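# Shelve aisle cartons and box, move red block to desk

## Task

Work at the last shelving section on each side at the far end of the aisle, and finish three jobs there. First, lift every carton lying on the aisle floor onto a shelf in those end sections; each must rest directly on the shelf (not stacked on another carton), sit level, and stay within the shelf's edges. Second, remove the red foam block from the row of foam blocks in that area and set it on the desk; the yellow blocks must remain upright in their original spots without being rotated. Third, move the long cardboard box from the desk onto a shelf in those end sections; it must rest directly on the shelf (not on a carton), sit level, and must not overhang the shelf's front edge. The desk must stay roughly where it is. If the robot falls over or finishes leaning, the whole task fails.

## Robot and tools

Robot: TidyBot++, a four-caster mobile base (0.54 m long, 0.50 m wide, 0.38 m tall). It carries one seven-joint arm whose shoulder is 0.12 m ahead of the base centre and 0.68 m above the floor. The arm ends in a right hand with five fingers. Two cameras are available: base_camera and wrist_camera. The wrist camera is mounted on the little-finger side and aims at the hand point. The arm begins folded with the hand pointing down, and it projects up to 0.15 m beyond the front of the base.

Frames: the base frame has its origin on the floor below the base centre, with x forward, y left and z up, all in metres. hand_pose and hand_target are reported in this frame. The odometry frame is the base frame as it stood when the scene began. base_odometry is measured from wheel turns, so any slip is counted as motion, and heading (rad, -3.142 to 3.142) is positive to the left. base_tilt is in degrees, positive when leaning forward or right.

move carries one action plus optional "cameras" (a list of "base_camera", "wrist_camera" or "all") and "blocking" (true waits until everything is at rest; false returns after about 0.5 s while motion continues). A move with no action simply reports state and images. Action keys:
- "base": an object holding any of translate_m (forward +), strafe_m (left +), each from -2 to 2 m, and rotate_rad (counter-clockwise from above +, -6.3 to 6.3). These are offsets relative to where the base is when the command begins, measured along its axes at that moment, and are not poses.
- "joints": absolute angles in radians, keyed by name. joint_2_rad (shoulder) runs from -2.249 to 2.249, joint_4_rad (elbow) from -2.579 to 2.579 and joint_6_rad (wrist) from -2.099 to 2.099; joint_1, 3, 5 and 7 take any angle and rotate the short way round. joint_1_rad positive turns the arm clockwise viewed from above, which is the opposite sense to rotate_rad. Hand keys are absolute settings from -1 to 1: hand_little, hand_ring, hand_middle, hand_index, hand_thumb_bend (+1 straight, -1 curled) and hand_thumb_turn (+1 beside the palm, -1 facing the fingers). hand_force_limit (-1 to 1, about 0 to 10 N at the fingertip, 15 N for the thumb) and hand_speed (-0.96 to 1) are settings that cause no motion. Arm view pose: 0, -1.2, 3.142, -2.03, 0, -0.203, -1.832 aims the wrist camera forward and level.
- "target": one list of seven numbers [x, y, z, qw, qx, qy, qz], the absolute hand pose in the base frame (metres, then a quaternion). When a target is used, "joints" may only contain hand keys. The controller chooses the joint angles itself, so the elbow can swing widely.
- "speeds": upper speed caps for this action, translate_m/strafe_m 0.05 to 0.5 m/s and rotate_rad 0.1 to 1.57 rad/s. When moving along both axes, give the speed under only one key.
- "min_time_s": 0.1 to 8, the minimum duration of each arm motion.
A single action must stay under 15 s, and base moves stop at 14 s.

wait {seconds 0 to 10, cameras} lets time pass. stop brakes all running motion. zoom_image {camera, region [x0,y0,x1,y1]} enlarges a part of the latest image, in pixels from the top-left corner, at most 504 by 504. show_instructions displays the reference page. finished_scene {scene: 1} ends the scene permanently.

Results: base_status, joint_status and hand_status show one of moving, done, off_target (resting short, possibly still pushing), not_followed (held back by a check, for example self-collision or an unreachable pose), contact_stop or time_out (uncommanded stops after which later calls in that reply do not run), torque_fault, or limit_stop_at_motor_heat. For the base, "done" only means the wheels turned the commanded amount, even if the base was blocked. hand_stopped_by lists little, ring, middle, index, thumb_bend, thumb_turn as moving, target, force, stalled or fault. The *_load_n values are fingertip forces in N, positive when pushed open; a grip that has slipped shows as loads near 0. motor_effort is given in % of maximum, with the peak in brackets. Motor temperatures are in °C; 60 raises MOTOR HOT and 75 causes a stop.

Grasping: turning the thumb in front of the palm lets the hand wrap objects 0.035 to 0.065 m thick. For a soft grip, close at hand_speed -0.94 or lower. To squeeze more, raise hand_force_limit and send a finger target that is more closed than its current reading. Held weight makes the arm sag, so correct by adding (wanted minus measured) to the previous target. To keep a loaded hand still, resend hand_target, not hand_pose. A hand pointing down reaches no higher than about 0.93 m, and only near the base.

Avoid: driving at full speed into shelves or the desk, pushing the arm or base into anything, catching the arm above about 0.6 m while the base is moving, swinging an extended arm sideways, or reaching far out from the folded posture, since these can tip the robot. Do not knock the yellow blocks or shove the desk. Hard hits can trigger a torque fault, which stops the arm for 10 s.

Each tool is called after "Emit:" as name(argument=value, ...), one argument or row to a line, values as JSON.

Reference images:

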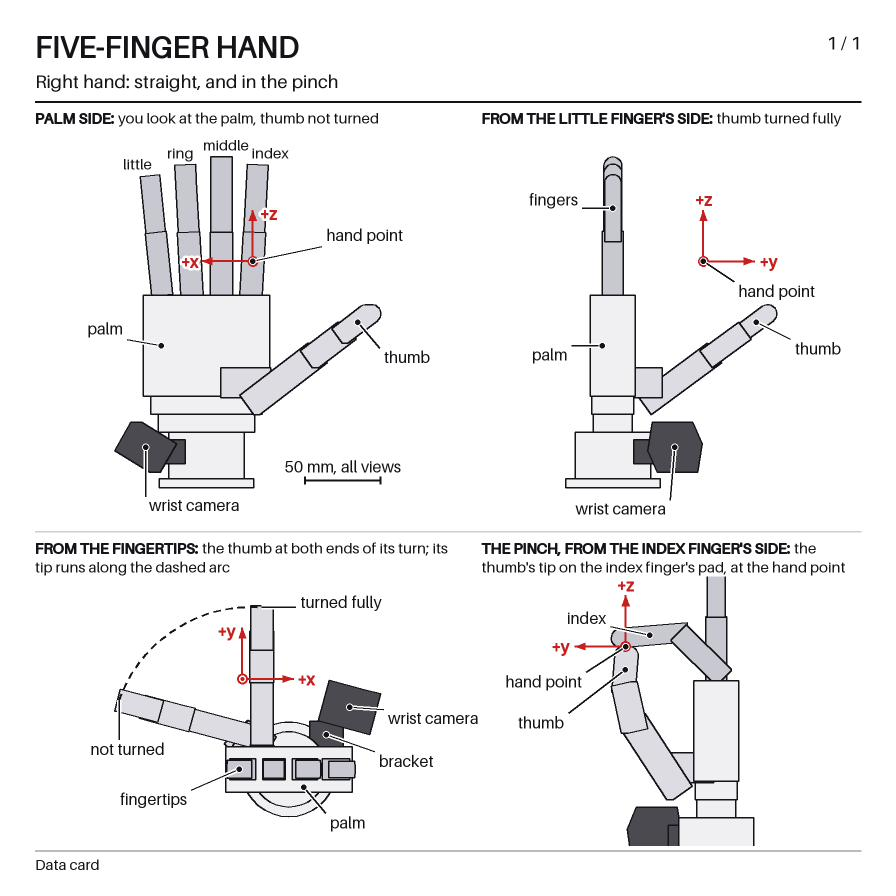

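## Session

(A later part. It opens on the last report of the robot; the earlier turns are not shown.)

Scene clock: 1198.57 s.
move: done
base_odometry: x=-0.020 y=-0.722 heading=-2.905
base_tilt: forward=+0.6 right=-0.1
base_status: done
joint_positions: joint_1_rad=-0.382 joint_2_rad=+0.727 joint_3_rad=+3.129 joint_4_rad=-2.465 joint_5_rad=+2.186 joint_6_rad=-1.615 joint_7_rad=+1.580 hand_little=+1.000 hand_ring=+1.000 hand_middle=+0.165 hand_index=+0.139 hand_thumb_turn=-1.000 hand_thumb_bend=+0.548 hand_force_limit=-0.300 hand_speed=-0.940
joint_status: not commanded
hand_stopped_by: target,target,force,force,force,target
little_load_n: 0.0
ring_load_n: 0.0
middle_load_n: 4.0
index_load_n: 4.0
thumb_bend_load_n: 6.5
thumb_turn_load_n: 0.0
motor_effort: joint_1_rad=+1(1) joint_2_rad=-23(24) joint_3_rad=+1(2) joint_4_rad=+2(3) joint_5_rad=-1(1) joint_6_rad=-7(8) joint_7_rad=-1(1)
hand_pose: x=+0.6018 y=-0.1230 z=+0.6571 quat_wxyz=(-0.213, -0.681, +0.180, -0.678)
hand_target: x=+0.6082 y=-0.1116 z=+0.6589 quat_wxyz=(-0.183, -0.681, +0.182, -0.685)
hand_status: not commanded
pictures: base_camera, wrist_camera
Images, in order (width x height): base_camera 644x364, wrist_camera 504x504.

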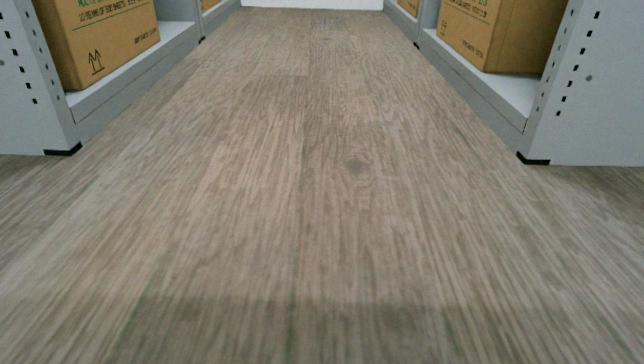

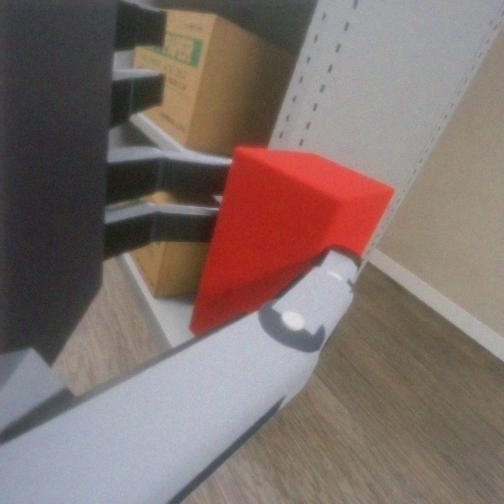

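Emit:
move(
  base={"rotate_rad": 2.905},
  speeds={"rotate_rad": 0.8},
  cameras=["all"],
)

Scene clock: 1207.13 s.
move: done
base_odometry: x=-0.020 y=-0.722 heading=+0.000
base_tilt: forward=+0.6 right=-0.1
base_status: done
joint_positions: joint_1_rad=-0.395 joint_2_rad=+0.727 joint_3_rad=+3.129 joint_4_rad=-2.465 joint_5_rad=+2.191 joint_6_rad=-1.615 joint_7_rad=+1.580 hand_little=+1.000 hand_ring=+1.000 hand_middle=+0.165 hand_index=+0.139 hand_thumb_turn=-1.000 hand_thumb_bend=+0.548 hand_force_limit=-0.300 hand_speed=-0.940
joint_status: not commanded
hand_stopped_by: target,target,force,force,force,target
little_load_n: 0.0
ring_load_n: 0.0
middle_load_n: 4.0
index_load_n: 3.5
thumb_bend_load_n: 6.5
thumb_turn_load_n: 0.0
motor_effort: joint_1_rad=+0(3) joint_2_rad=-23(24) joint_3_rad=+1(2) joint_4_rad=+2(2) joint_5_rad=-1(2) joint_6_rad=-7(8) joint_7_rad=+0(1)
hand_pose: x=+0.6044 y=-0.1157 z=+0.6571 quat_wxyz=(-0.207, -0.682, +0.174, -0.679)
hand_target: x=+0.6082 y=-0.1116 z=+0.6589 quat_wxyz=(-0.183, -0.681, +0.182, -0.685)
hand_status: not commanded
pictures: base_camera, wrist_camera
Images, in order (width x height): base_camera 644x364, wrist_camera 504x504.

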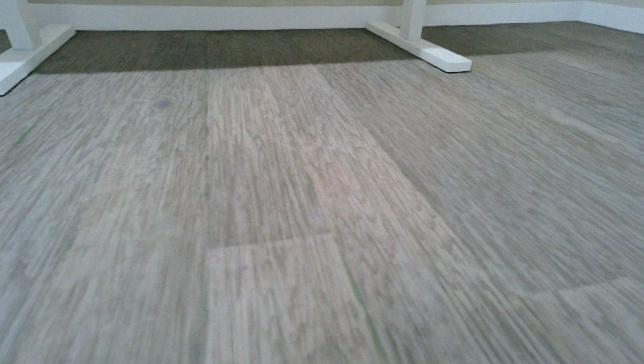

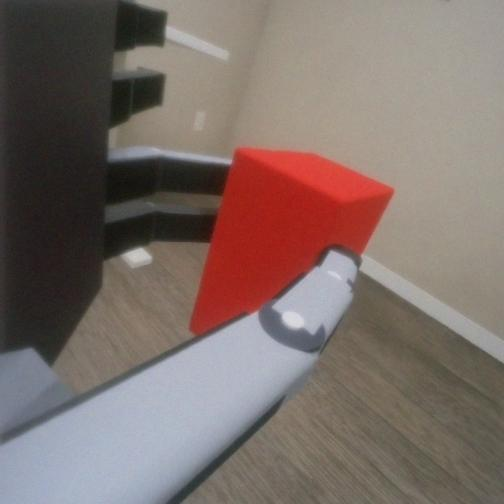

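Emit:
move(
  base={"rotate_rad": 0.237},
  speeds={"rotate_rad": 0.5},
  cameras=["base_camera"],
)

Scene clock: 1218.83 s.
move: done
base_odometry: x=-0.020 y=-0.722 heading=+0.236
base_tilt: forward=+0.6 right=-0.1
base_status: done
joint_positions: joint_1_rad=-0.396 joint_2_rad=+0.727 joint_3_rad=+3.129 joint_4_rad=-2.465 joint_5_rad=+2.192 joint_6_rad=-1.615 joint_7_rad=+1.580 hand_little=+1.000 hand_ring=+1.000 hand_middle=+0.165 hand_index=+0.139 hand_thumb_turn=-1.000 hand_thumb_bend=+0.548 hand_force_limit=-0.300 hand_speed=-0.940
joint_status: not commanded
hand_stopped_by: target,target,force,force,force,target
little_load_n: 0.0
ring_load_n: 0.0
middle_load_n: 4.0
index_load_n: 4.0
thumb_bend_load_n: 6.0
thumb_turn_load_n: 0.0
motor_effort: joint_1_rad=+0(3) joint_2_rad=-22(23) joint_3_rad=+1(2) joint_4_rad=+2(2) joint_5_rad=-1(2) joint_6_rad=-7(8) joint_7_rad=-1(1)
hand_pose: x=+0.6049 y=-0.1148 z=+0.6571 quat_wxyz=(-0.206, -0.682, +0.174, -0.680)
hand_target: x=+0.6082 y=-0.1116 z=+0.6589 quat_wxyz=(-0.183, -0.681, +0.182, -0.685)
hand_status: not commanded
Images, in order (width x height): base_camera 644x364.

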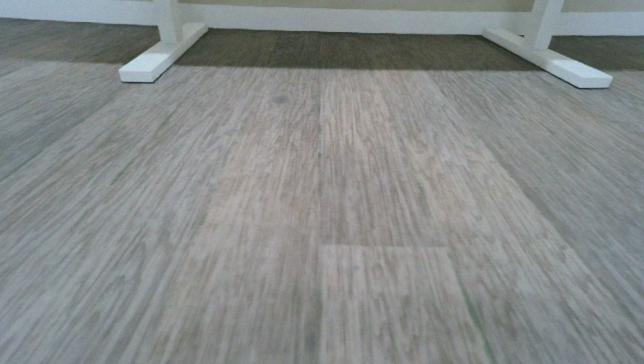

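Emit:
move(
  joints={"joint_1_rad": 0.205, "joint_2_rad": -0.18, "joint_3_rad": 3.142, "joint_4_rad": -2.30, "joint_5_rad": -2.761, "joint_6_rad": -0.60, "joint_7_rad": 1.248},
  min_time_s=5,
  cameras=["wrist_camera"],
)

Scene clock: 1234.97 s.
move: done
base_odometry: x=-0.020 y=-0.722 heading=+0.236
base_tilt: forward=+0.6 right=-0.1
base_status: not commanded
joint_positions: joint_1_rad=+0.191 joint_2_rad=-0.163 joint_3_rad=+3.129 joint_4_rad=-2.320 joint_5_rad=+3.482 joint_6_rad=-0.661 joint_7_rad=+1.288 hand_little=+1.000 hand_ring=+1.000 hand_middle=+0.165 hand_index=+0.139 hand_thumb_turn=-1.000 hand_thumb_bend=+0.548 hand_force_limit=-0.300 hand_speed=-0.940
joint_status: all done
hand_stopped_by: target,target,force,force,force,target
little_load_n: 0.0
ring_load_n: 0.0
middle_load_n: 4.0
index_load_n: 4.0
thumb_bend_load_n: 6.5
thumb_turn_load_n: 0.0
motor_effort: joint_1_rad=+1(2) joint_2_rad=-10(24) joint_3_rad=+0(2) joint_4_rad=+14(15) joint_5_rad=-2(2) joint_6_rad=-6(9) joint_7_rad=+0(2)
hand_pose: x=+0.6344 y=-0.0843 z=+0.9074 quat_wxyz=(+0.010, -0.691, -0.010, -0.723)
hand_target: x=+0.6308 y=-0.0969 z=+0.9062 quat_wxyz=(+0.002, -0.701, -0.002, -0.713)
hand_status: not commanded
Images, in order (width x height): wrist_camera 504x504.

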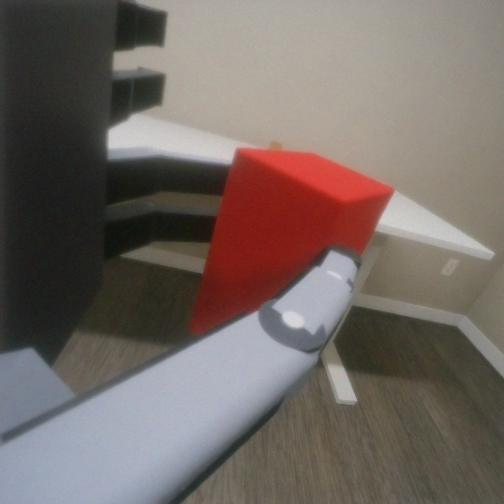

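Emit:
move(
  base={"translate_m": 0.25},
  speeds={"translate_m": 0.2},
  cameras=["all"],
)

Scene clock: 1245.00 s.
move: done
base_odometry: x=+0.223 y=-0.664 heading=+0.237
base_tilt: forward=+0.6 right=-0.1
base_status: done
joint_positions: joint_1_rad=+0.191 joint_2_rad=-0.168 joint_3_rad=+3.129 joint_4_rad=-2.317 joint_5_rad=+3.484 joint_6_rad=-0.660 joint_7_rad=+1.288 hand_little=+1.000 hand_ring=+1.000 hand_middle=+0.165 hand_index=+0.139 hand_thumb_turn=-1.000 hand_thumb_bend=+0.548 hand_force_limit=-0.300 hand_speed=-0.940
joint_status: not commanded
hand_stopped_by: target,target,force,force,force,target
little_load_n: 0.5
ring_load_n: 0.0
middle_load_n: 4.0
index_load_n: 4.0
thumb_bend_load_n: 6.5
thumb_turn_load_n: 0.0
motor_effort: joint_1_rad=+0(1) joint_2_rad=-10(12) joint_3_rad=+0(1) joint_4_rad=+15(15) joint_5_rad=-2(2) joint_6_rad=-7(7) joint_7_rad=+0(1)
hand_pose: x=+0.6337 y=-0.0842 z=+0.9112 quat_wxyz=(+0.009, -0.688, -0.011, -0.725)
hand_target: x=+0.6308 y=-0.0969 z=+0.9062 quat_wxyz=(+0.002, -0.701, -0.002, -0.713)
hand_status: not commanded
pictures: base_camera, wrist_camera
Images, in order (width x height): base_camera 644x364, wrist_camera 504x504.

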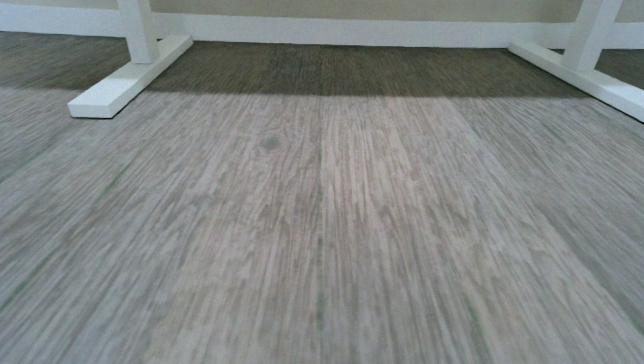

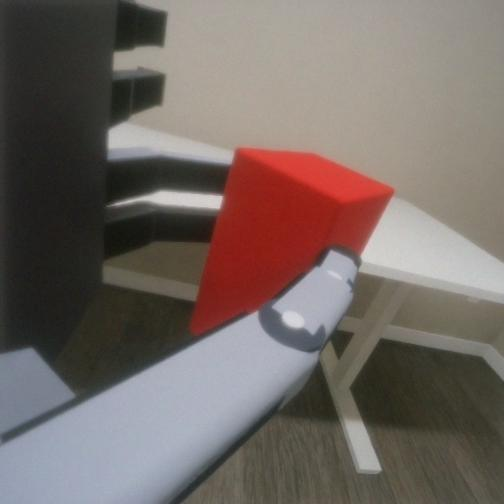

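Emit:
zoom_image(
  camera="wrist_camera",
  region=[100, 100, 504, 504],
)

Scaled by 1.248 from the camera's image (finer frame: 720x720).

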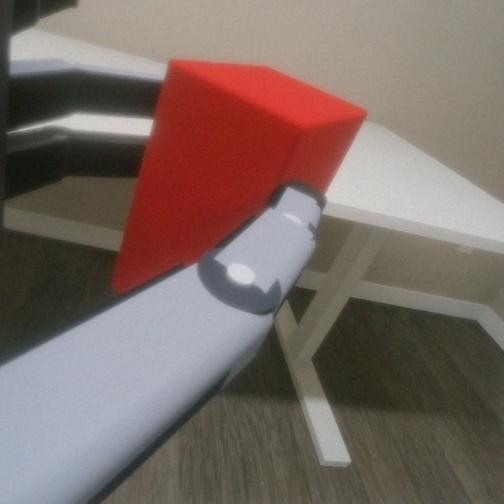

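Emit:
move(
  base={"translate_m": 0.2},
  speeds={"translate_m": 0.15},
  cameras=["all"],
)

Scene clock: 1265.07 s.
move: done
base_odometry: x=+0.418 y=-0.617 heading=+0.237
base_tilt: forward=+0.6 right=-0.1
base_status: done
joint_positions: joint_1_rad=+0.191 joint_2_rad=-0.173 joint_3_rad=+3.129 joint_4_rad=-2.316 joint_5_rad=+3.484 joint_6_rad=-0.659 joint_7_rad=+1.288 hand_little=+1.000 hand_ring=+1.000 hand_middle=+0.165 hand_index=+0.139 hand_thumb_turn=-1.000 hand_thumb_bend=+0.548 hand_force_limit=-0.300 hand_speed=-0.940
joint_status: not commanded
hand_stopped_by: target,target,force,force,force,target
little_load_n: 0.0
ring_load_n: 0.0
middle_load_n: 4.0
index_load_n: 4.0
thumb_bend_load_n: 6.5
thumb_turn_load_n: 0.0
motor_effort: joint_1_rad=+0(1) joint_2_rad=-10(14) joint_3_rad=+0(0) joint_4_rad=+15(15) joint_5_rad=-2(2) joint_6_rad=-7(8) joint_7_rad=+0(1)
hand_pose: x=+0.6329 y=-0.0842 z=+0.9140 quat_wxyz=(+0.008, -0.687, -0.012, -0.727)
hand_target: x=+0.6308 y=-0.0969 z=+0.9062 quat_wxyz=(+0.002, -0.701, -0.002, -0.713)
hand_status: not commanded
pictures: base_camera, wrist_camera
Images, in order (width x height): base_camera 644x364, wrist_camera 504x504.

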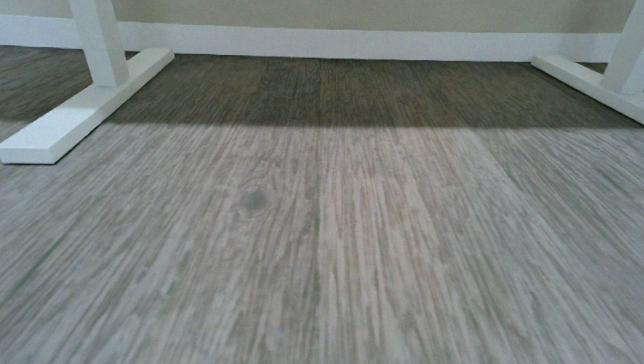

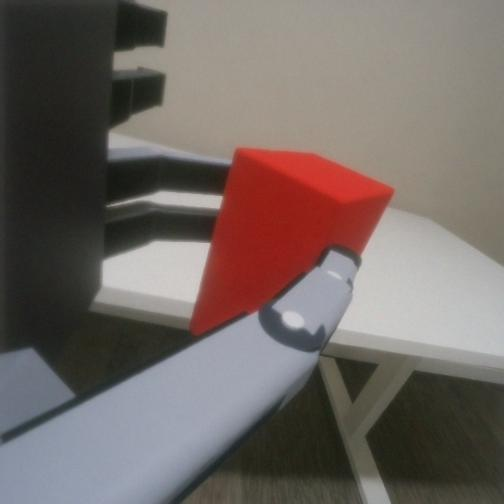

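Emit:
move(
  joints={"joint_1_rad": -0.45},
  min_time_s=3,
  cameras=["wrist_camera"],
)

Scene clock: 1280.20 s.
move: done
base_odometry: x=+0.418 y=-0.617 heading=+0.237
base_tilt: forward=+0.6 right=-0.1
base_status: not commanded
joint_positions: joint_1_rad=-0.438 joint_2_rad=-0.173 joint_3_rad=+3.129 joint_4_rad=-2.316 joint_5_rad=+3.485 joint_6_rad=-0.659 joint_7_rad=+1.288 hand_little=+1.000 hand_ring=+1.000 hand_middle=+0.165 hand_index=+0.139 hand_thumb_turn=-1.000 hand_thumb_bend=+0.548 hand_force_limit=-0.300 hand_speed=-0.940
joint_status: all done
hand_stopped_by: target,target,force,force,force,target
little_load_n: 0.0
ring_load_n: 0.0
middle_load_n: 4.0
index_load_n: 4.0
thumb_bend_load_n: 6.5
thumb_turn_load_n: 0.0
motor_effort: joint_1_rad=+0(2) joint_2_rad=-10(10) joint_3_rad=+0(1) joint_4_rad=+15(15) joint_5_rad=-2(2) joint_6_rad=-7(7) joint_7_rad=-1(1)
hand_pose: x=+0.5840 y=+0.2343 z=+0.9140 quat_wxyz=(+0.233, -0.649, -0.224, -0.689)
hand_target: x=+0.5840 y=+0.2349 z=+0.9062 quat_wxyz=(+0.231, -0.663, -0.227, -0.674)
hand_status: not commanded
Images, in order (width x height): wrist_camera 504x504.

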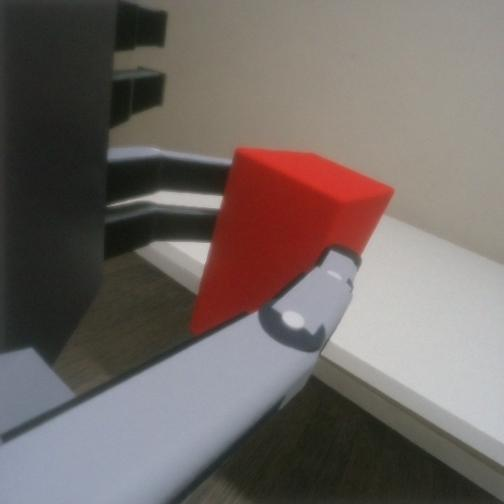

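Emit:
move(
  joints={"joint_1_rad": -0.15},
  min_time_s=2,
  cameras=["wrist_camera"],
)

Emit:
move(
  joints={"joint_1_rad": 0.75},
  min_time_s=4,
  cameras=["wrist_camera"],
)

Scene clock: 1286.70 s.
move: done
base_odometry: x=+0.418 y=-0.617 heading=+0.237
base_tilt: forward=+0.6 right=-0.1
base_status: not commanded
joint_positions: joint_1_rad=-0.163 joint_2_rad=-0.173 joint_3_rad=+3.129 joint_4_rad=-2.316 joint_5_rad=+3.485 joint_6_rad=-0.659 joint_7_rad=+1.288 hand_little=+1.000 hand_ring=+1.000 hand_middle=+0.165 hand_index=+0.139 hand_thumb_turn=-1.000 hand_thumb_bend=+0.548 hand_force_limit=-0.300 hand_speed=-0.940
joint_status: all done
hand_stopped_by: target,target,force,force,force,target
little_load_n: 0.0
ring_load_n: 0.0
middle_load_n: 4.0
index_load_n: 3.5
thumb_bend_load_n: 6.5
thumb_turn_load_n: 0.0
motor_effort: joint_1_rad=+0(2) joint_2_rad=-10(10) joint_3_rad=+0(1) joint_4_rad=+15(15) joint_5_rad=-1(2) joint_6_rad=-7(7) joint_7_rad=+0(1)
hand_pose: x=+0.6302 y=+0.0993 z=+0.9140 quat_wxyz=(+0.136, -0.674, -0.133, -0.714)
hand_target: x=+0.6326 y=+0.0870 z=+0.9062 quat_wxyz=(+0.128, -0.690, -0.126, -0.701)
hand_status: not commanded
Images, in order (width x height): wrist_camera 504x504.

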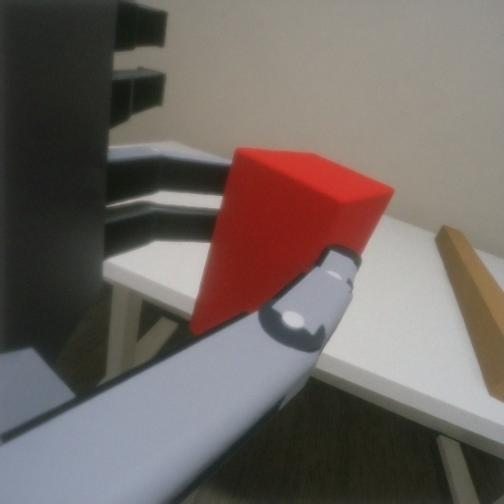

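Scene clock: 1291.00 s.
move: done
base_odometry: x=+0.418 y=-0.617 heading=+0.237
base_tilt: forward=+0.6 right=-0.1
base_status: not commanded
joint_positions: joint_1_rad=+0.738 joint_2_rad=-0.173 joint_3_rad=+3.129 joint_4_rad=-2.316 joint_5_rad=+3.485 joint_6_rad=-0.659 joint_7_rad=+1.288 hand_little=+1.000 hand_ring=+1.000 hand_middle=+0.165 hand_index=+0.139 hand_thumb_turn=-1.000 hand_thumb_bend=+0.548 hand_force_limit=-0.300 hand_speed=-0.940
joint_status: all done
hand_stopped_by: target,target,force,force,force,target
little_load_n: 0.0
ring_load_n: 0.0
middle_load_n: 4.0
index_load_n: 3.5
thumb_bend_load_n: 6.5
thumb_turn_load_n: -0.5
motor_effort: joint_1_rad=+1(2) joint_2_rad=-10(11) joint_3_rad=+0(1) joint_4_rad=+15(15) joint_5_rad=-2(2) joint_6_rad=-7(7) joint_7_rad=-1(1)
hand_pose: x=+0.5143 y=-0.3389 z=+0.9139 quat_wxyz=(-0.188, -0.665, +0.174, -0.702)
hand_target: x=+0.5064 y=-0.3482 z=+0.9062 quat_wxyz=(-0.190, -0.676, +0.187, -0.687)
hand_status: not commanded
Images, in order (width x height): wrist_camera 504x504.

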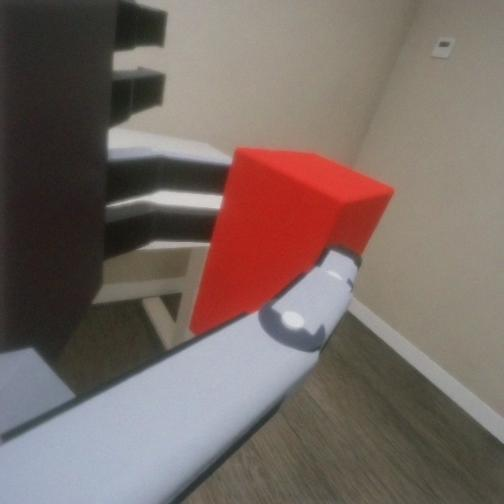

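Emit:
move(
  joints={"joint_1_rad": -0.175},
  min_time_s=4,
)

Emit:
move(
  base={"translate_m": 0.27, "strafe_m": 0.15},
  speeds={"translate_m": 0.15},
  cameras=["all"],
)

Scene clock: 1311.97 s.
move: done
base_odometry: x=+0.418 y=-0.617 heading=+0.237
base_tilt: forward=+0.6 right=-0.1
base_status: not commanded
joint_positions: joint_1_rad=-0.163 joint_2_rad=-0.173 joint_3_rad=+3.129 joint_4_rad=-2.316 joint_5_rad=+3.485 joint_6_rad=-0.659 joint_7_rad=+1.288 hand_little=+1.000 hand_ring=+1.000 hand_middle=+0.165 hand_index=+0.139 hand_thumb_turn=-1.000 hand_thumb_bend=+0.548 hand_force_limit=-0.300 hand_speed=-0.940
joint_status: all done
hand_stopped_by: target,target,force,force,force,target
little_load_n: 0.0
ring_load_n: 0.0
middle_load_n: 4.0
index_load_n: 4.0
thumb_bend_load_n: 6.5
thumb_turn_load_n: 0.5
motor_effort: joint_1_rad=+1(2) joint_2_rad=-10(11) joint_3_rad=+0(1) joint_4_rad=+14(15) joint_5_rad=-2(2) joint_6_rad=-6(7) joint_7_rad=-1(1)
hand_pose: x=+0.6302 y=+0.0993 z=+0.9139 quat_wxyz=(+0.136, -0.674, -0.133, -0.714)
hand_target: x=+0.6303 y=+0.0998 z=+0.9062 quat_wxyz=(+0.137, -0.688, -0.134, -0.700)
hand_status: not commanded
pictures: none

Scene clock: 1314.67 s.
move: done
base_odometry: x=+0.645 y=-0.408 heading=+0.237
base_tilt: forward=+0.6 right=-0.1
base_status: done
joint_positions: joint_1_rad=-0.163 joint_2_rad=-0.176 joint_3_rad=+3.130 joint_4_rad=-2.314 joint_5_rad=+3.485 joint_6_rad=-0.658 joint_7_rad=+1.288 hand_little=+1.000 hand_ring=+1.000 hand_middle=+0.165 hand_index=+0.139 hand_thumb_turn=-1.000 hand_thumb_bend=+0.548 hand_force_limit=-0.300 hand_speed=-0.940
joint_status: not commanded
hand_stopped_by: target,target,force,force,force,target
little_load_n: 0.0
ring_load_n: 0.0
middle_load_n: 4.0
index_load_n: 4.0
thumb_bend_load_n: 6.5
thumb_turn_load_n: -0.5
motor_effort: joint_1_rad=+0(1) joint_2_rad=-10(15) joint_3_rad=+0(1) joint_4_rad=+15(15) joint_5_rad=-2(2) joint_6_rad=-7(8) joint_7_rad=+0(1)
hand_pose: x=+0.6296 y=+0.0993 z=+0.9164 quat_wxyz=(+0.136, -0.672, -0.133, -0.715)
hand_target: x=+0.6303 y=+0.0998 z=+0.9062 quat_wxyz=(+0.137, -0.688, -0.134, -0.700)
hand_status: not commanded
pictures: base_camera, wrist_camera
Images, in order (width x height): base_camera 644x364, wrist_camera 504x504.

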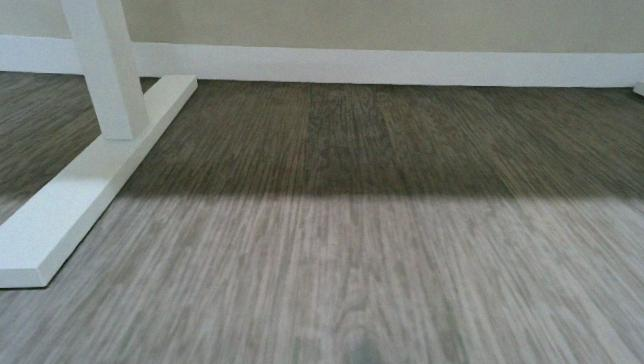

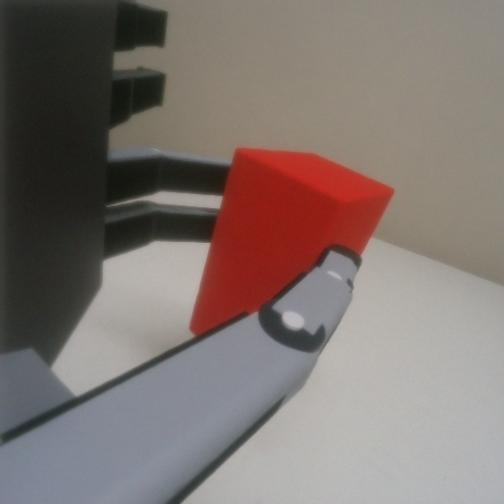

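Emit:
move(
  joints={"joint_1_rad": -0.19, "joint_2_rad": 0.03, "joint_3_rad": 3.15, "joint_4_rad": -2.36, "joint_5_rad": -2.904, "joint_6_rad": -0.86, "joint_7_rad": 1.42},
  min_time_s=4,
  cameras=["wrist_camera"],
)

Scene clock: 1324.73 s.
move: done
base_odometry: x=+0.645 y=-0.408 heading=+0.237
base_tilt: forward=+0.7 right=-0.1
base_status: not commanded
joint_positions: joint_1_rad=-0.174 joint_2_rad=+0.007 joint_3_rad=+3.130 joint_4_rad=-2.334 joint_5_rad=+3.420 joint_6_rad=-0.793 joint_7_rad=+1.379 hand_little=+1.000 hand_ring=+1.000 hand_middle=+0.165 hand_index=+0.139 hand_thumb_turn=-1.000 hand_thumb_bend=+0.548 hand_force_limit=-0.300 hand_speed=-0.940
joint_status: all done
hand_stopped_by: target,target,force,force,force,target
little_load_n: 0.0
ring_load_n: 0.0
middle_load_n: 4.0
index_load_n: 4.0
thumb_bend_load_n: 6.5
thumb_turn_load_n: 0.0
motor_effort: joint_1_rad=+0(1) joint_2_rad=-14(15) joint_3_rad=-1(1) joint_4_rad=+13(16) joint_5_rad=-1(3) joint_6_rad=-7(9) joint_7_rad=-1(2)
hand_pose: x=+0.6647 y=+0.1071 z=+0.8544 quat_wxyz=(+0.133, -0.693, -0.136, -0.696)
hand_target: x=+0.6659 y=+0.0992 z=+0.8511 quat_wxyz=(+0.125, -0.686, -0.129, -0.705)
hand_status: not commanded
Images, in order (width x height): wrist_camera 504x504.

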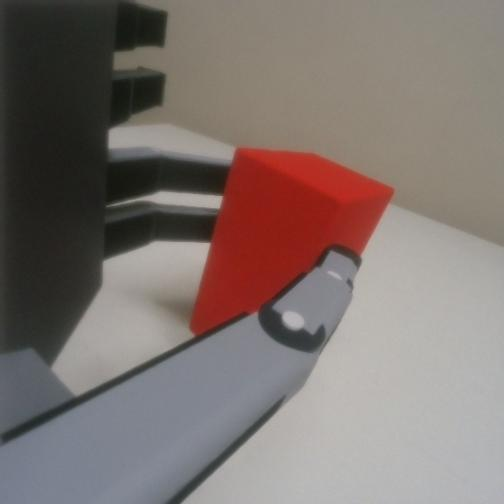

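Emit:
move(
  joints={"joint_1_rad": -0.19, "joint_2_rad": 0.117, "joint_3_rad": 3.15, "joint_4_rad": -2.43, "joint_5_rad": -2.925, "joint_6_rad": -1.01, "joint_7_rad": 1.457},
  min_time_s=4,
  cameras=["wrist_camera"],
)

Scene clock: 1332.27 s.
move: done
base_odometry: x=+0.645 y=-0.408 heading=+0.237
base_tilt: forward=+0.6 right=-0.1
base_status: not commanded
joint_positions: joint_1_rad=-0.174 joint_2_rad=+0.089 joint_3_rad=+3.130 joint_4_rad=-2.404 joint_5_rad=+3.399 joint_6_rad=-0.946 joint_7_rad=+1.417 hand_little=+1.000 hand_ring=+1.000 hand_middle=+0.165 hand_index=+0.139 hand_thumb_turn=-1.000 hand_thumb_bend=+0.548 hand_force_limit=-0.300 hand_speed=-0.940
joint_status: all done
hand_stopped_by: target,target,force,force,force,target
little_load_n: 0.0
ring_load_n: 0.0
middle_load_n: 4.0
index_load_n: 3.5
thumb_bend_load_n: 6.5
thumb_turn_load_n: 0.0
motor_effort: joint_1_rad=+0(2) joint_2_rad=-14(17) joint_3_rad=+0(1) joint_4_rad=+11(14) joint_5_rad=-1(3) joint_6_rad=-7(8) joint_7_rad=-1(2)
hand_pose: x=+0.6630 y=+0.1106 z=+0.8220 quat_wxyz=(+0.139, -0.691, -0.137, -0.696)
hand_target: x=+0.6635 y=+0.1002 z=+0.8162 quat_wxyz=(+0.127, -0.687, -0.130, -0.704)
hand_status: not commanded
Images, in order (width x height): wrist_camera 504x504.

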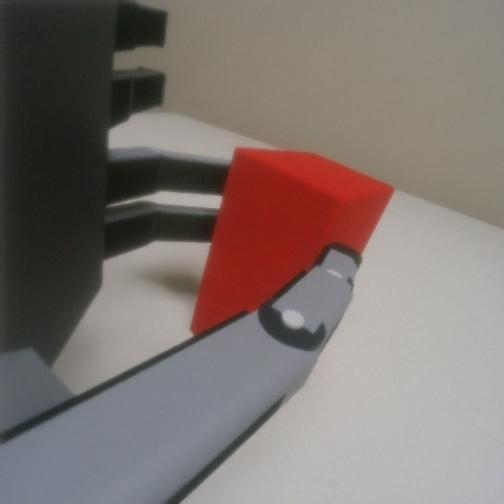

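Emit:
move(
  joints={"joint_1_rad": -0.19, "joint_2_rad": 0.16, "joint_3_rad": 3.15, "joint_4_rad": -2.458, "joint_5_rad": -2.935, "joint_6_rad": -1.075, "joint_7_rad": 1.476},
  min_time_s=3,
  cameras=["wrist_camera"],
)

Emit:
move(
  joints={"joint_1_rad": -0.19, "joint_2_rad": 0.182, "joint_3_rad": 3.15, "joint_4_rad": -2.471, "joint_5_rad": -2.942, "joint_6_rad": -1.105, "joint_7_rad": 1.486},
  min_time_s=2,
  cameras=["wrist_camera"],
)

Scene clock: 1338.30 s.
move: done
base_odometry: x=+0.645 y=-0.408 heading=+0.237
base_tilt: forward=+0.6 right=-0.1
base_status: not commanded
joint_positions: joint_1_rad=-0.174 joint_2_rad=+0.120 joint_3_rad=+3.130 joint_4_rad=-2.427 joint_5_rad=+3.387 joint_6_rad=-1.026 joint_7_rad=+1.440 hand_little=+1.000 hand_ring=+1.000 hand_middle=+0.165 hand_index=+0.139 hand_thumb_turn=-1.000 hand_thumb_bend=+0.548 hand_force_limit=-0.300 hand_speed=-0.940
joint_status: all done
hand_stopped_by: target,target,force,force,force,target
little_load_n: 0.0
ring_load_n: 0.0
middle_load_n: 4.5
index_load_n: 2.5
thumb_bend_load_n: 6.5
thumb_turn_load_n: -1.0
motor_effort: joint_1_rad=+0(2) joint_2_rad=-13(15) joint_3_rad=-1(2) joint_4_rad=+10(13) joint_5_rad=-1(3) joint_6_rad=-5(7) joint_7_rad=-1(2)
hand_pose: x=+0.6626 y=+0.1111 z=+0.8204 quat_wxyz=(+0.140, -0.680, -0.138, -0.706)
hand_target: x=+0.6625 y=+0.0995 z=+0.8006 quat_wxyz=(+0.126, -0.689, -0.130, -0.702)
hand_status: not commanded
Images, in order (width x height): wrist_camera 504x504.

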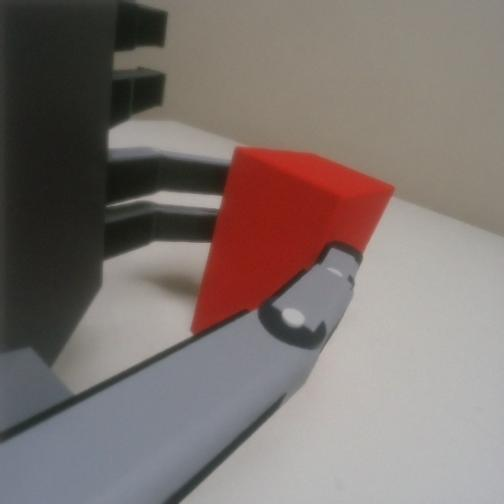

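Scene clock: 1340.60 s.
move: done
base_odometry: x=+0.645 y=-0.408 heading=+0.237
base_tilt: forward=+0.6 right=-0.1
base_status: not commanded
joint_positions: joint_1_rad=-0.174 joint_2_rad=+0.135 joint_3_rad=+3.130 joint_4_rad=-2.437 joint_5_rad=+3.382 joint_6_rad=-1.065 joint_7_rad=+1.452 hand_little=+1.000 hand_ring=+1.000 hand_middle=+0.165 hand_index=+0.139 hand_thumb_turn=-1.000 hand_thumb_bend=+0.548 hand_force_limit=-0.300 hand_speed=-0.940
joint_status: all done
hand_stopped_by: target,target,force,force,force,target
little_load_n: 0.0
ring_load_n: 0.0
middle_load_n: 4.5
index_load_n: 2.0
thumb_bend_load_n: 7.0
thumb_turn_load_n: -1.5
motor_effort: joint_1_rad=+0(2) joint_2_rad=-12(14) joint_3_rad=-1(2) joint_4_rad=+9(11) joint_5_rad=-1(3) joint_6_rad=-3(5) joint_7_rad=-2(2)
hand_pose: x=+0.6627 y=+0.1110 z=+0.8199 quat_wxyz=(+0.139, -0.675, -0.138, -0.711)
hand_target: x=+0.6621 y=+0.0983 z=+0.7924 quat_wxyz=(+0.124, -0.690, -0.129, -0.701)
hand_status: not commanded
Images, in order (width x height): wrist_camera 504x504.

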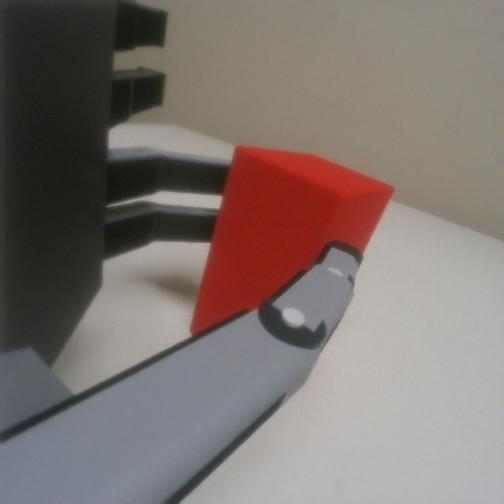

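Emit:
move(
  joints={"joint_1_rad": -0.19, "joint_2_rad": 0.115, "joint_3_rad": 3.15, "joint_4_rad": -2.43, "joint_5_rad": -2.87, "joint_6_rad": -0.91, "joint_7_rad": 1.38},
  min_time_s=2,
  cameras=["wrist_camera"],
)

Scene clock: 1346.90 s.
move: done
base_odometry: x=+0.645 y=-0.408 heading=+0.237
base_tilt: forward=+0.6 right=-0.1
base_status: not commanded
joint_positions: joint_1_rad=-0.178 joint_2_rad=+0.109 joint_3_rad=+3.130 joint_4_rad=-2.422 joint_5_rad=+3.383 joint_6_rad=-1.000 joint_7_rad=+1.428 hand_little=+1.000 hand_ring=+1.000 hand_middle=+0.165 hand_index=+0.139 hand_thumb_turn=-1.000 hand_thumb_bend=+0.548 hand_force_limit=-0.300 hand_speed=-0.940
joint_status: all done
hand_stopped_by: target,target,force,force,force,target
little_load_n: 0.0
ring_load_n: 0.0
middle_load_n: 5.0
index_load_n: 3.0
thumb_bend_load_n: 6.0
thumb_turn_load_n: -1.0
motor_effort: joint_1_rad=+1(2) joint_2_rad=-11(13) joint_3_rad=+0(2) joint_4_rad=+7(10) joint_5_rad=-2(3) joint_6_rad=-3(4) joint_7_rad=-2(3)
hand_pose: x=+0.6621 y=+0.1110 z=+0.8200 quat_wxyz=(+0.142, -0.685, -0.134, -0.702)
hand_target: x=+0.6567 y=+0.1098 z=+0.7808 quat_wxyz=(+0.146, -0.723, -0.131, -0.662)
hand_status: not commanded
Images, in order (width x height): wrist_camera 504x504.

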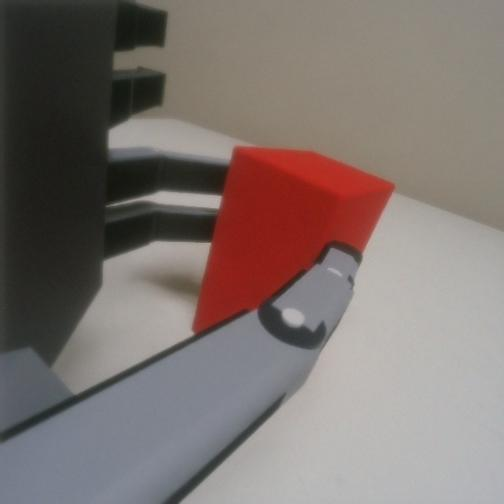

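Emit:
move(
  joints={"joint_1_rad": -0.19, "joint_2_rad": 0.09, "joint_3_rad": 3.15, "joint_4_rad": -2.43, "joint_5_rad": -2.87, "joint_6_rad": -0.93, "joint_7_rad": 1.38},
  min_time_s=2,
)

Emit:
move(
  joints={"hand_thumb_bend": 0.75, "hand_speed": -0.9},
  cameras=["wrist_camera"],
)

Scene clock: 1352.60 s.
move: done
base_odometry: x=+0.645 y=-0.408 heading=+0.237
base_tilt: forward=+0.6 right=-0.1
base_status: not commanded
joint_positions: joint_1_rad=-0.178 joint_2_rad=+0.106 joint_3_rad=+3.130 joint_4_rad=-2.422 joint_5_rad=+3.383 joint_6_rad=-0.999 joint_7_rad=+1.423 hand_little=+1.000 hand_ring=+1.000 hand_middle=+0.165 hand_index=+0.139 hand_thumb_turn=-1.000 hand_thumb_bend=+0.548 hand_force_limit=-0.300 hand_speed=-0.940
joint_status: all done
hand_stopped_by: target,target,force,force,force,target
little_load_n: 0.0
ring_load_n: 0.0
middle_load_n: 5.0
index_load_n: 3.0
thumb_bend_load_n: 6.0
thumb_turn_load_n: -0.5
motor_effort: joint_1_rad=+0(2) joint_2_rad=-14(15) joint_3_rad=-1(1) joint_4_rad=+10(10) joint_5_rad=-1(3) joint_6_rad=-6(6) joint_7_rad=-1(3)
hand_pose: x=+0.6617 y=+0.1110 z=+0.8207 quat_wxyz=(+0.143, -0.685, -0.132, -0.702)
hand_target: x=+0.6548 y=+0.1106 z=+0.8008 quat_wxyz=(+0.149, -0.708, -0.131, -0.678)
hand_status: not commanded
pictures: none

Scene clock: 1354.50 s.
move: done
base_odometry: x=+0.645 y=-0.408 heading=+0.237
base_tilt: forward=+0.6 right=-0.1
base_status: not commanded
joint_positions: joint_1_rad=-0.178 joint_2_rad=+0.106 joint_3_rad=+3.130 joint_4_rad=-2.422 joint_5_rad=+3.383 joint_6_rad=-0.991 joint_7_rad=+1.420 hand_little=+1.000 hand_ring=+1.000 hand_middle=+0.165 hand_index=+0.139 hand_thumb_turn=-1.000 hand_thumb_bend=+0.750 hand_force_limit=-0.300 hand_speed=-0.900
joint_status: all done
hand_stopped_by: target,target,force,force,target,target
little_load_n: 0.0
ring_load_n: 0.0
middle_load_n: 0.0
index_load_n: 0.5
thumb_bend_load_n: 0.0
thumb_turn_load_n: 0.5
motor_effort: joint_1_rad=+1(1) joint_2_rad=-14(15) joint_3_rad=+0(1) joint_4_rad=+11(11) joint_5_rad=-1(2) joint_6_rad=-6(7) joint_7_rad=-1(1)
hand_pose: x=+0.6615 y=+0.1110 z=+0.8182 quat_wxyz=(+0.144, -0.687, -0.131, -0.700)
hand_target: x=+0.6548 y=+0.1106 z=+0.8008 quat_wxyz=(+0.149, -0.708, -0.131, -0.678)
hand_status: not commanded
Images, in order (width x height): wrist_camera 504x504.

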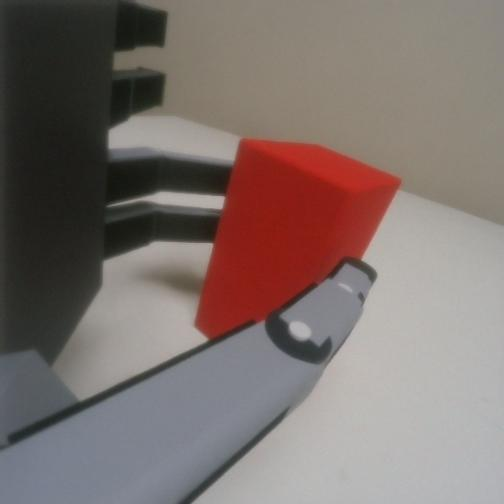

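Emit:
move(
  joints={"hand_thumb_bend": 1, "hand_index": 0.9, "hand_middle": 0.9, "hand_speed": -0.85},
  cameras=["wrist_camera"],
)

Emit:
move(
  base={"translate_m": -0.28, "strafe_m": -0.11},
  speeds={"translate_m": 0.1},
  cameras=["wrist_camera"],
)

Scene clock: 1362.30 s.
move: done
base_odometry: x=+0.645 y=-0.408 heading=+0.237
base_tilt: forward=+0.6 right=-0.1
base_status: not commanded
joint_positions: joint_1_rad=-0.178 joint_2_rad=+0.106 joint_3_rad=+3.130 joint_4_rad=-2.422 joint_5_rad=+3.383 joint_6_rad=-0.990 joint_7_rad=+1.420 hand_little=+1.000 hand_ring=+1.000 hand_middle=+0.900 hand_index=+0.900 hand_thumb_turn=-1.000 hand_thumb_bend=+1.000 hand_force_limit=-0.300 hand_speed=-0.850
joint_status: all done
hand_stopped_by: target,target,target,target,target,target
little_load_n: 0.0
ring_load_n: 0.0
middle_load_n: 0.0
index_load_n: 0.0
thumb_bend_load_n: 0.0
thumb_turn_load_n: 0.0
motor_effort: joint_1_rad=+0(1) joint_2_rad=-15(15) joint_3_rad=-1(1) joint_4_rad=+11(11) joint_5_rad=-1(2) joint_6_rad=-7(7) joint_7_rad=-1(1)
hand_pose: x=+0.6614 y=+0.1109 z=+0.8178 quat_wxyz=(+0.144, -0.688, -0.131, -0.699)
hand_target: x=+0.6548 y=+0.1106 z=+0.8008 quat_wxyz=(+0.149, -0.708, -0.131, -0.678)
hand_status: not commanded
Images, in order (width x height): wrist_camera 504x504.

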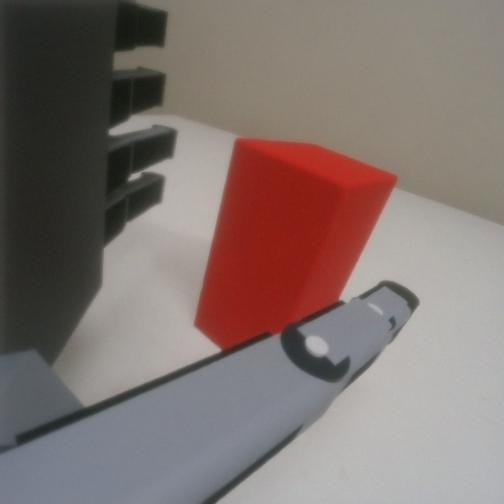

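Scene clock: 1365.87 s.
move: done
base_odometry: x=+0.398 y=-0.580 heading=+0.237
base_tilt: forward=+0.6 right=-0.1
base_status: done
joint_positions: joint_1_rad=-0.179 joint_2_rad=+0.100 joint_3_rad=+3.130 joint_4_rad=-2.422 joint_5_rad=+3.383 joint_6_rad=-0.989 joint_7_rad=+1.420 hand_little=+1.000 hand_ring=+1.000 hand_middle=+0.900 hand_index=+0.900 hand_thumb_turn=-1.000 hand_thumb_bend=+1.000 hand_force_limit=-0.300 hand_speed=-0.850
joint_status: not commanded
hand_stopped_by: target,target,target,target,target,target
little_load_n: 0.0
ring_load_n: 0.0
middle_load_n: 0.0
index_load_n: 0.0
thumb_bend_load_n: 0.0
thumb_turn_load_n: 0.0
motor_effort: joint_1_rad=+0(1) joint_2_rad=-15(17) joint_3_rad=-1(1) joint_4_rad=+11(13) joint_5_rad=-1(2) joint_6_rad=-7(8) joint_7_rad=-1(1)
hand_pose: x=+0.6606 y=+0.1108 z=+0.8209 quat_wxyz=(+0.144, -0.686, -0.131, -0.701)
hand_target: x=+0.6548 y=+0.1106 z=+0.8008 quat_wxyz=(+0.149, -0.708, -0.131, -0.678)
hand_status: not commanded
Images, in order (width x height): wrist_camera 504x504.

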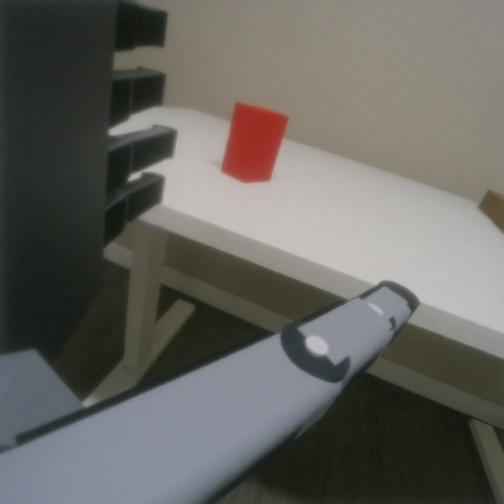

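Emit:
move(
  joints={"joint_1_rad": 0, "joint_2_rad": -1.2, "joint_3_rad": 3.142, "joint_4_rad": -2.03, "joint_5_rad": 0, "joint_6_rad": -0.6, "joint_7_rad": -1.832, "hand_thumb_turn": 1},
  min_time_s=6,
  cameras=["wrist_camera"],
)

Scene clock: 1376.03 s.
move: done
base_odometry: x=+0.398 y=-0.580 heading=+0.237
base_tilt: forward=+0.6 right=-0.1
base_status: not commanded
joint_positions: joint_1_rad=-0.016 joint_2_rad=-1.182 joint_3_rad=+3.130 joint_4_rad=-2.046 joint_5_rad=+6.243 joint_6_rad=-0.665 joint_7_rad=+4.411 hand_little=+1.000 hand_ring=+1.000 hand_middle=+0.900 hand_index=+0.900 hand_thumb_turn=+1.000 hand_thumb_bend=+1.000 hand_force_limit=-0.300 hand_speed=-0.850
joint_status: all done
hand_stopped_by: target,target,target,target,target,target
little_load_n: 0.0
ring_load_n: 0.0
middle_load_n: 0.0
index_load_n: 0.0
thumb_bend_load_n: 0.0
thumb_turn_load_n: 0.0
motor_effort: joint_1_rad=+0(2) joint_2_rad=+15(17) joint_3_rad=+0(3) joint_4_rad=+13(17) joint_5_rad=-1(7) joint_6_rad=+8(9) joint_7_rad=+0(2)
hand_pose: x=+0.2942 y=-0.0306 z=+1.0108 quat_wxyz=(-0.132, +0.685, -0.095, +0.710)
hand_target: x=+0.2841 y=-0.0490 z=+1.0468 quat_wxyz=(-0.098, +0.650, -0.086, +0.749)
hand_status: not commanded
Images, in order (width x height): wrist_camera 504x504.

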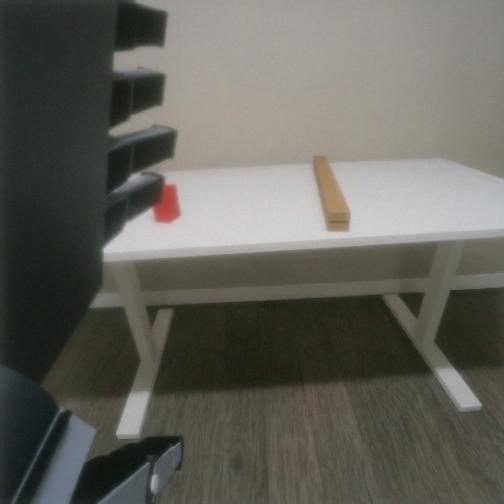

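Emit:
zoom_image(
  camera="wrist_camera",
  region=[270, 130, 400, 260],
)

Scaled by 3.877 from the camera's image (finer frame: 720x720).

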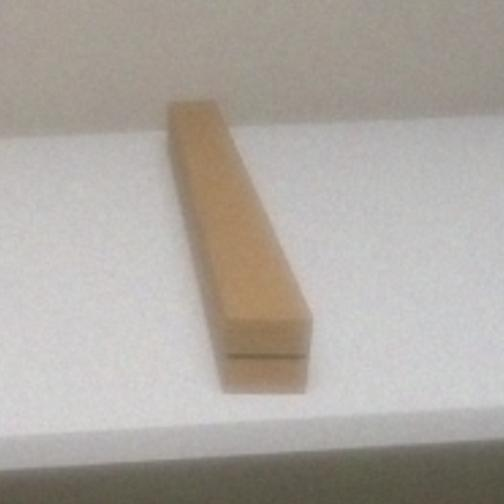

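Emit:
move(
  base={"rotate_rad": -0.036},
  joints={"joint_1_rad": 0.064, "joint_2_rad": 0.539, "joint_3_rad": 3.142, "joint_4_rad": -0.60, "joint_5_rad": -0.848, "joint_6_rad": -1.9, "joint_7_rad": -1.846, "hand_thumb_turn": -1, "hand_index": 1, "hand_middle": 1, "hand_speed": -0.7},
  min_time_s=7,
  cameras=["wrist_camera"],
)

Scene clock: 1448.53 s.
move: done
base_odometry: x=+0.398 y=-0.580 heading=+0.201
base_tilt: forward=+0.6 right=-0.1
base_status: done
joint_positions: joint_1_rad=+0.048 joint_2_rad=+0.514 joint_3_rad=+3.130 joint_4_rad=-0.617 joint_5_rad=+5.477 joint_6_rad=-1.843 joint_7_rad=+4.411 hand_little=+1.000 hand_ring=+1.000 hand_middle=+1.000 hand_index=+1.000 hand_thumb_turn=-1.000 hand_thumb_bend=+1.000 hand_force_limit=-0.300 hand_speed=-0.700
joint_status: all done
hand_stopped_by: target,target,target,target,target,target
little_load_n: 0.0
ring_load_n: 0.0
middle_load_n: 0.0
index_load_n: 0.0
thumb_bend_load_n: 0.0
thumb_turn_load_n: -0.5
motor_effort: joint_1_rad=+0(2) joint_2_rad=-28(30) joint_3_rad=-2(3) joint_4_rad=+11(15) joint_5_rad=-5(6) joint_6_rad=+3(10) joint_7_rad=-1(3)
hand_pose: x=+0.5995 y=+0.1631 z=+0.9091 quat_wxyz=(-0.377, +0.925, -0.020, +0.028)
hand_target: x=+0.5931 y=+0.1558 z=+0.9050 quat_wxyz=(-0.385, +0.923, -0.003, +0.006)
hand_status: not commanded
Images, in order (width x height): wrist_camera 504x504.

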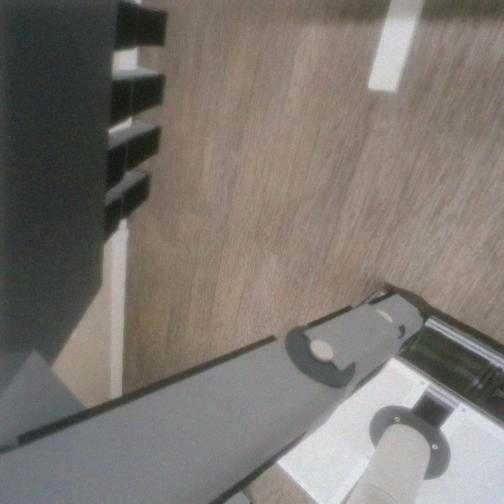

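Emit:
move(
  base={"translate_m": 0.40, "strafe_m": -0.276},
  speeds={"translate_m": 0.15},
  cameras=["all"],
)

Scene clock: 1455.10 s.
move: done
base_odometry: x=+0.845 y=-0.771 heading=+0.201
base_tilt: forward=+0.6 right=-0.1
base_status: done
joint_positions: joint_1_rad=+0.058 joint_2_rad=+0.518 joint_3_rad=+3.130 joint_4_rad=-0.616 joint_5_rad=+5.474 joint_6_rad=-1.847 joint_7_rad=+4.411 hand_little=+1.000 hand_ring=+1.000 hand_middle=+1.000 hand_index=+1.000 hand_thumb_turn=-1.000 hand_thumb_bend=+1.000 hand_force_limit=-0.300 hand_speed=-0.700
joint_status: not commanded
hand_stopped_by: target,target,target,target,target,target
little_load_n: 0.0
ring_load_n: 0.0
middle_load_n: 0.0
index_load_n: 0.0
thumb_bend_load_n: 0.0
thumb_turn_load_n: 0.0
motor_effort: joint_1_rad=+1(2) joint_2_rad=-28(30) joint_3_rad=-2(3) joint_4_rad=+12(12) joint_5_rad=-5(6) joint_6_rad=+2(3) joint_7_rad=-1(1)
hand_pose: x=+0.6007 y=+0.1589 z=+0.9076 quat_wxyz=(-0.378, +0.925, -0.024, +0.026)
hand_target: x=+0.5931 y=+0.1558 z=+0.9050 quat_wxyz=(-0.385, +0.923, -0.003, +0.006)
hand_status: not commanded
pictures: base_camera, wrist_camera
Images, in order (width x height): base_camera 644x364, wrist_camera 504x504.

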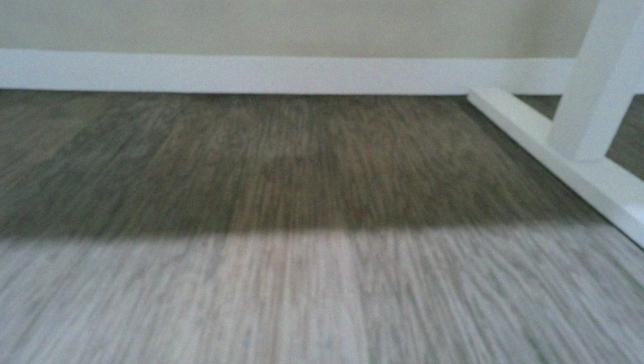

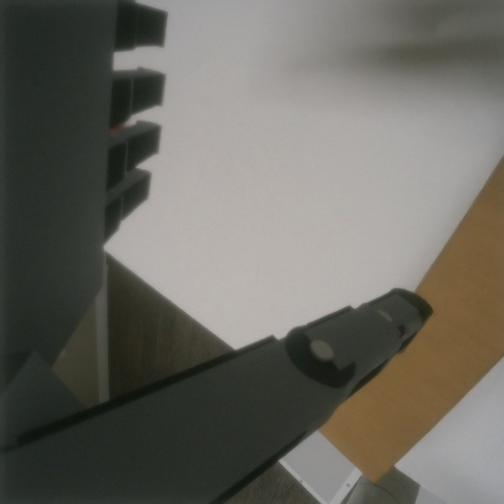

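Emit:
move(
  base={"translate_m": 0.03, "strafe_m": -0.05},
  speeds={"translate_m": 0.1},
  cameras=["wrist_camera"],
)

Scene clock: 1472.67 s.
move: done
base_odometry: x=+0.885 y=-0.814 heading=+0.201
base_tilt: forward=+0.6 right=-0.1
base_status: done
joint_positions: joint_1_rad=+0.064 joint_2_rad=+0.520 joint_3_rad=+3.131 joint_4_rad=-0.616 joint_5_rad=+5.471 joint_6_rad=-1.848 joint_7_rad=+4.411 hand_little=+1.000 hand_ring=+1.000 hand_middle=+1.000 hand_index=+1.000 hand_thumb_turn=-1.000 hand_thumb_bend=+1.000 hand_force_limit=-0.300 hand_speed=-0.700
joint_status: not commanded
hand_stopped_by: target,target,target,target,target,target
little_load_n: 0.0
ring_load_n: 0.0
middle_load_n: 0.0
index_load_n: 0.0
thumb_bend_load_n: 0.0
thumb_turn_load_n: 0.0
motor_effort: joint_1_rad=+0(4) joint_2_rad=-28(31) joint_3_rad=-2(3) joint_4_rad=+12(12) joint_5_rad=-5(6) joint_6_rad=+2(3) joint_7_rad=-1(1)
hand_pose: x=+0.6019 y=+0.1560 z=+0.9072 quat_wxyz=(-0.379, +0.925, -0.027, +0.026)
hand_target: x=+0.5931 y=+0.1558 z=+0.9050 quat_wxyz=(-0.385, +0.923, -0.003, +0.006)
hand_status: not commanded
Images, in order (width x height): wrist_camera 504x504.

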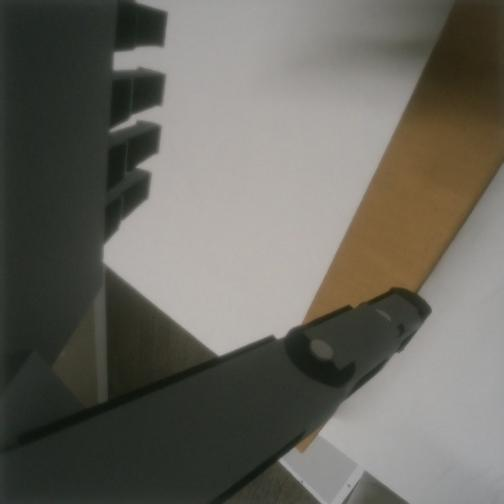

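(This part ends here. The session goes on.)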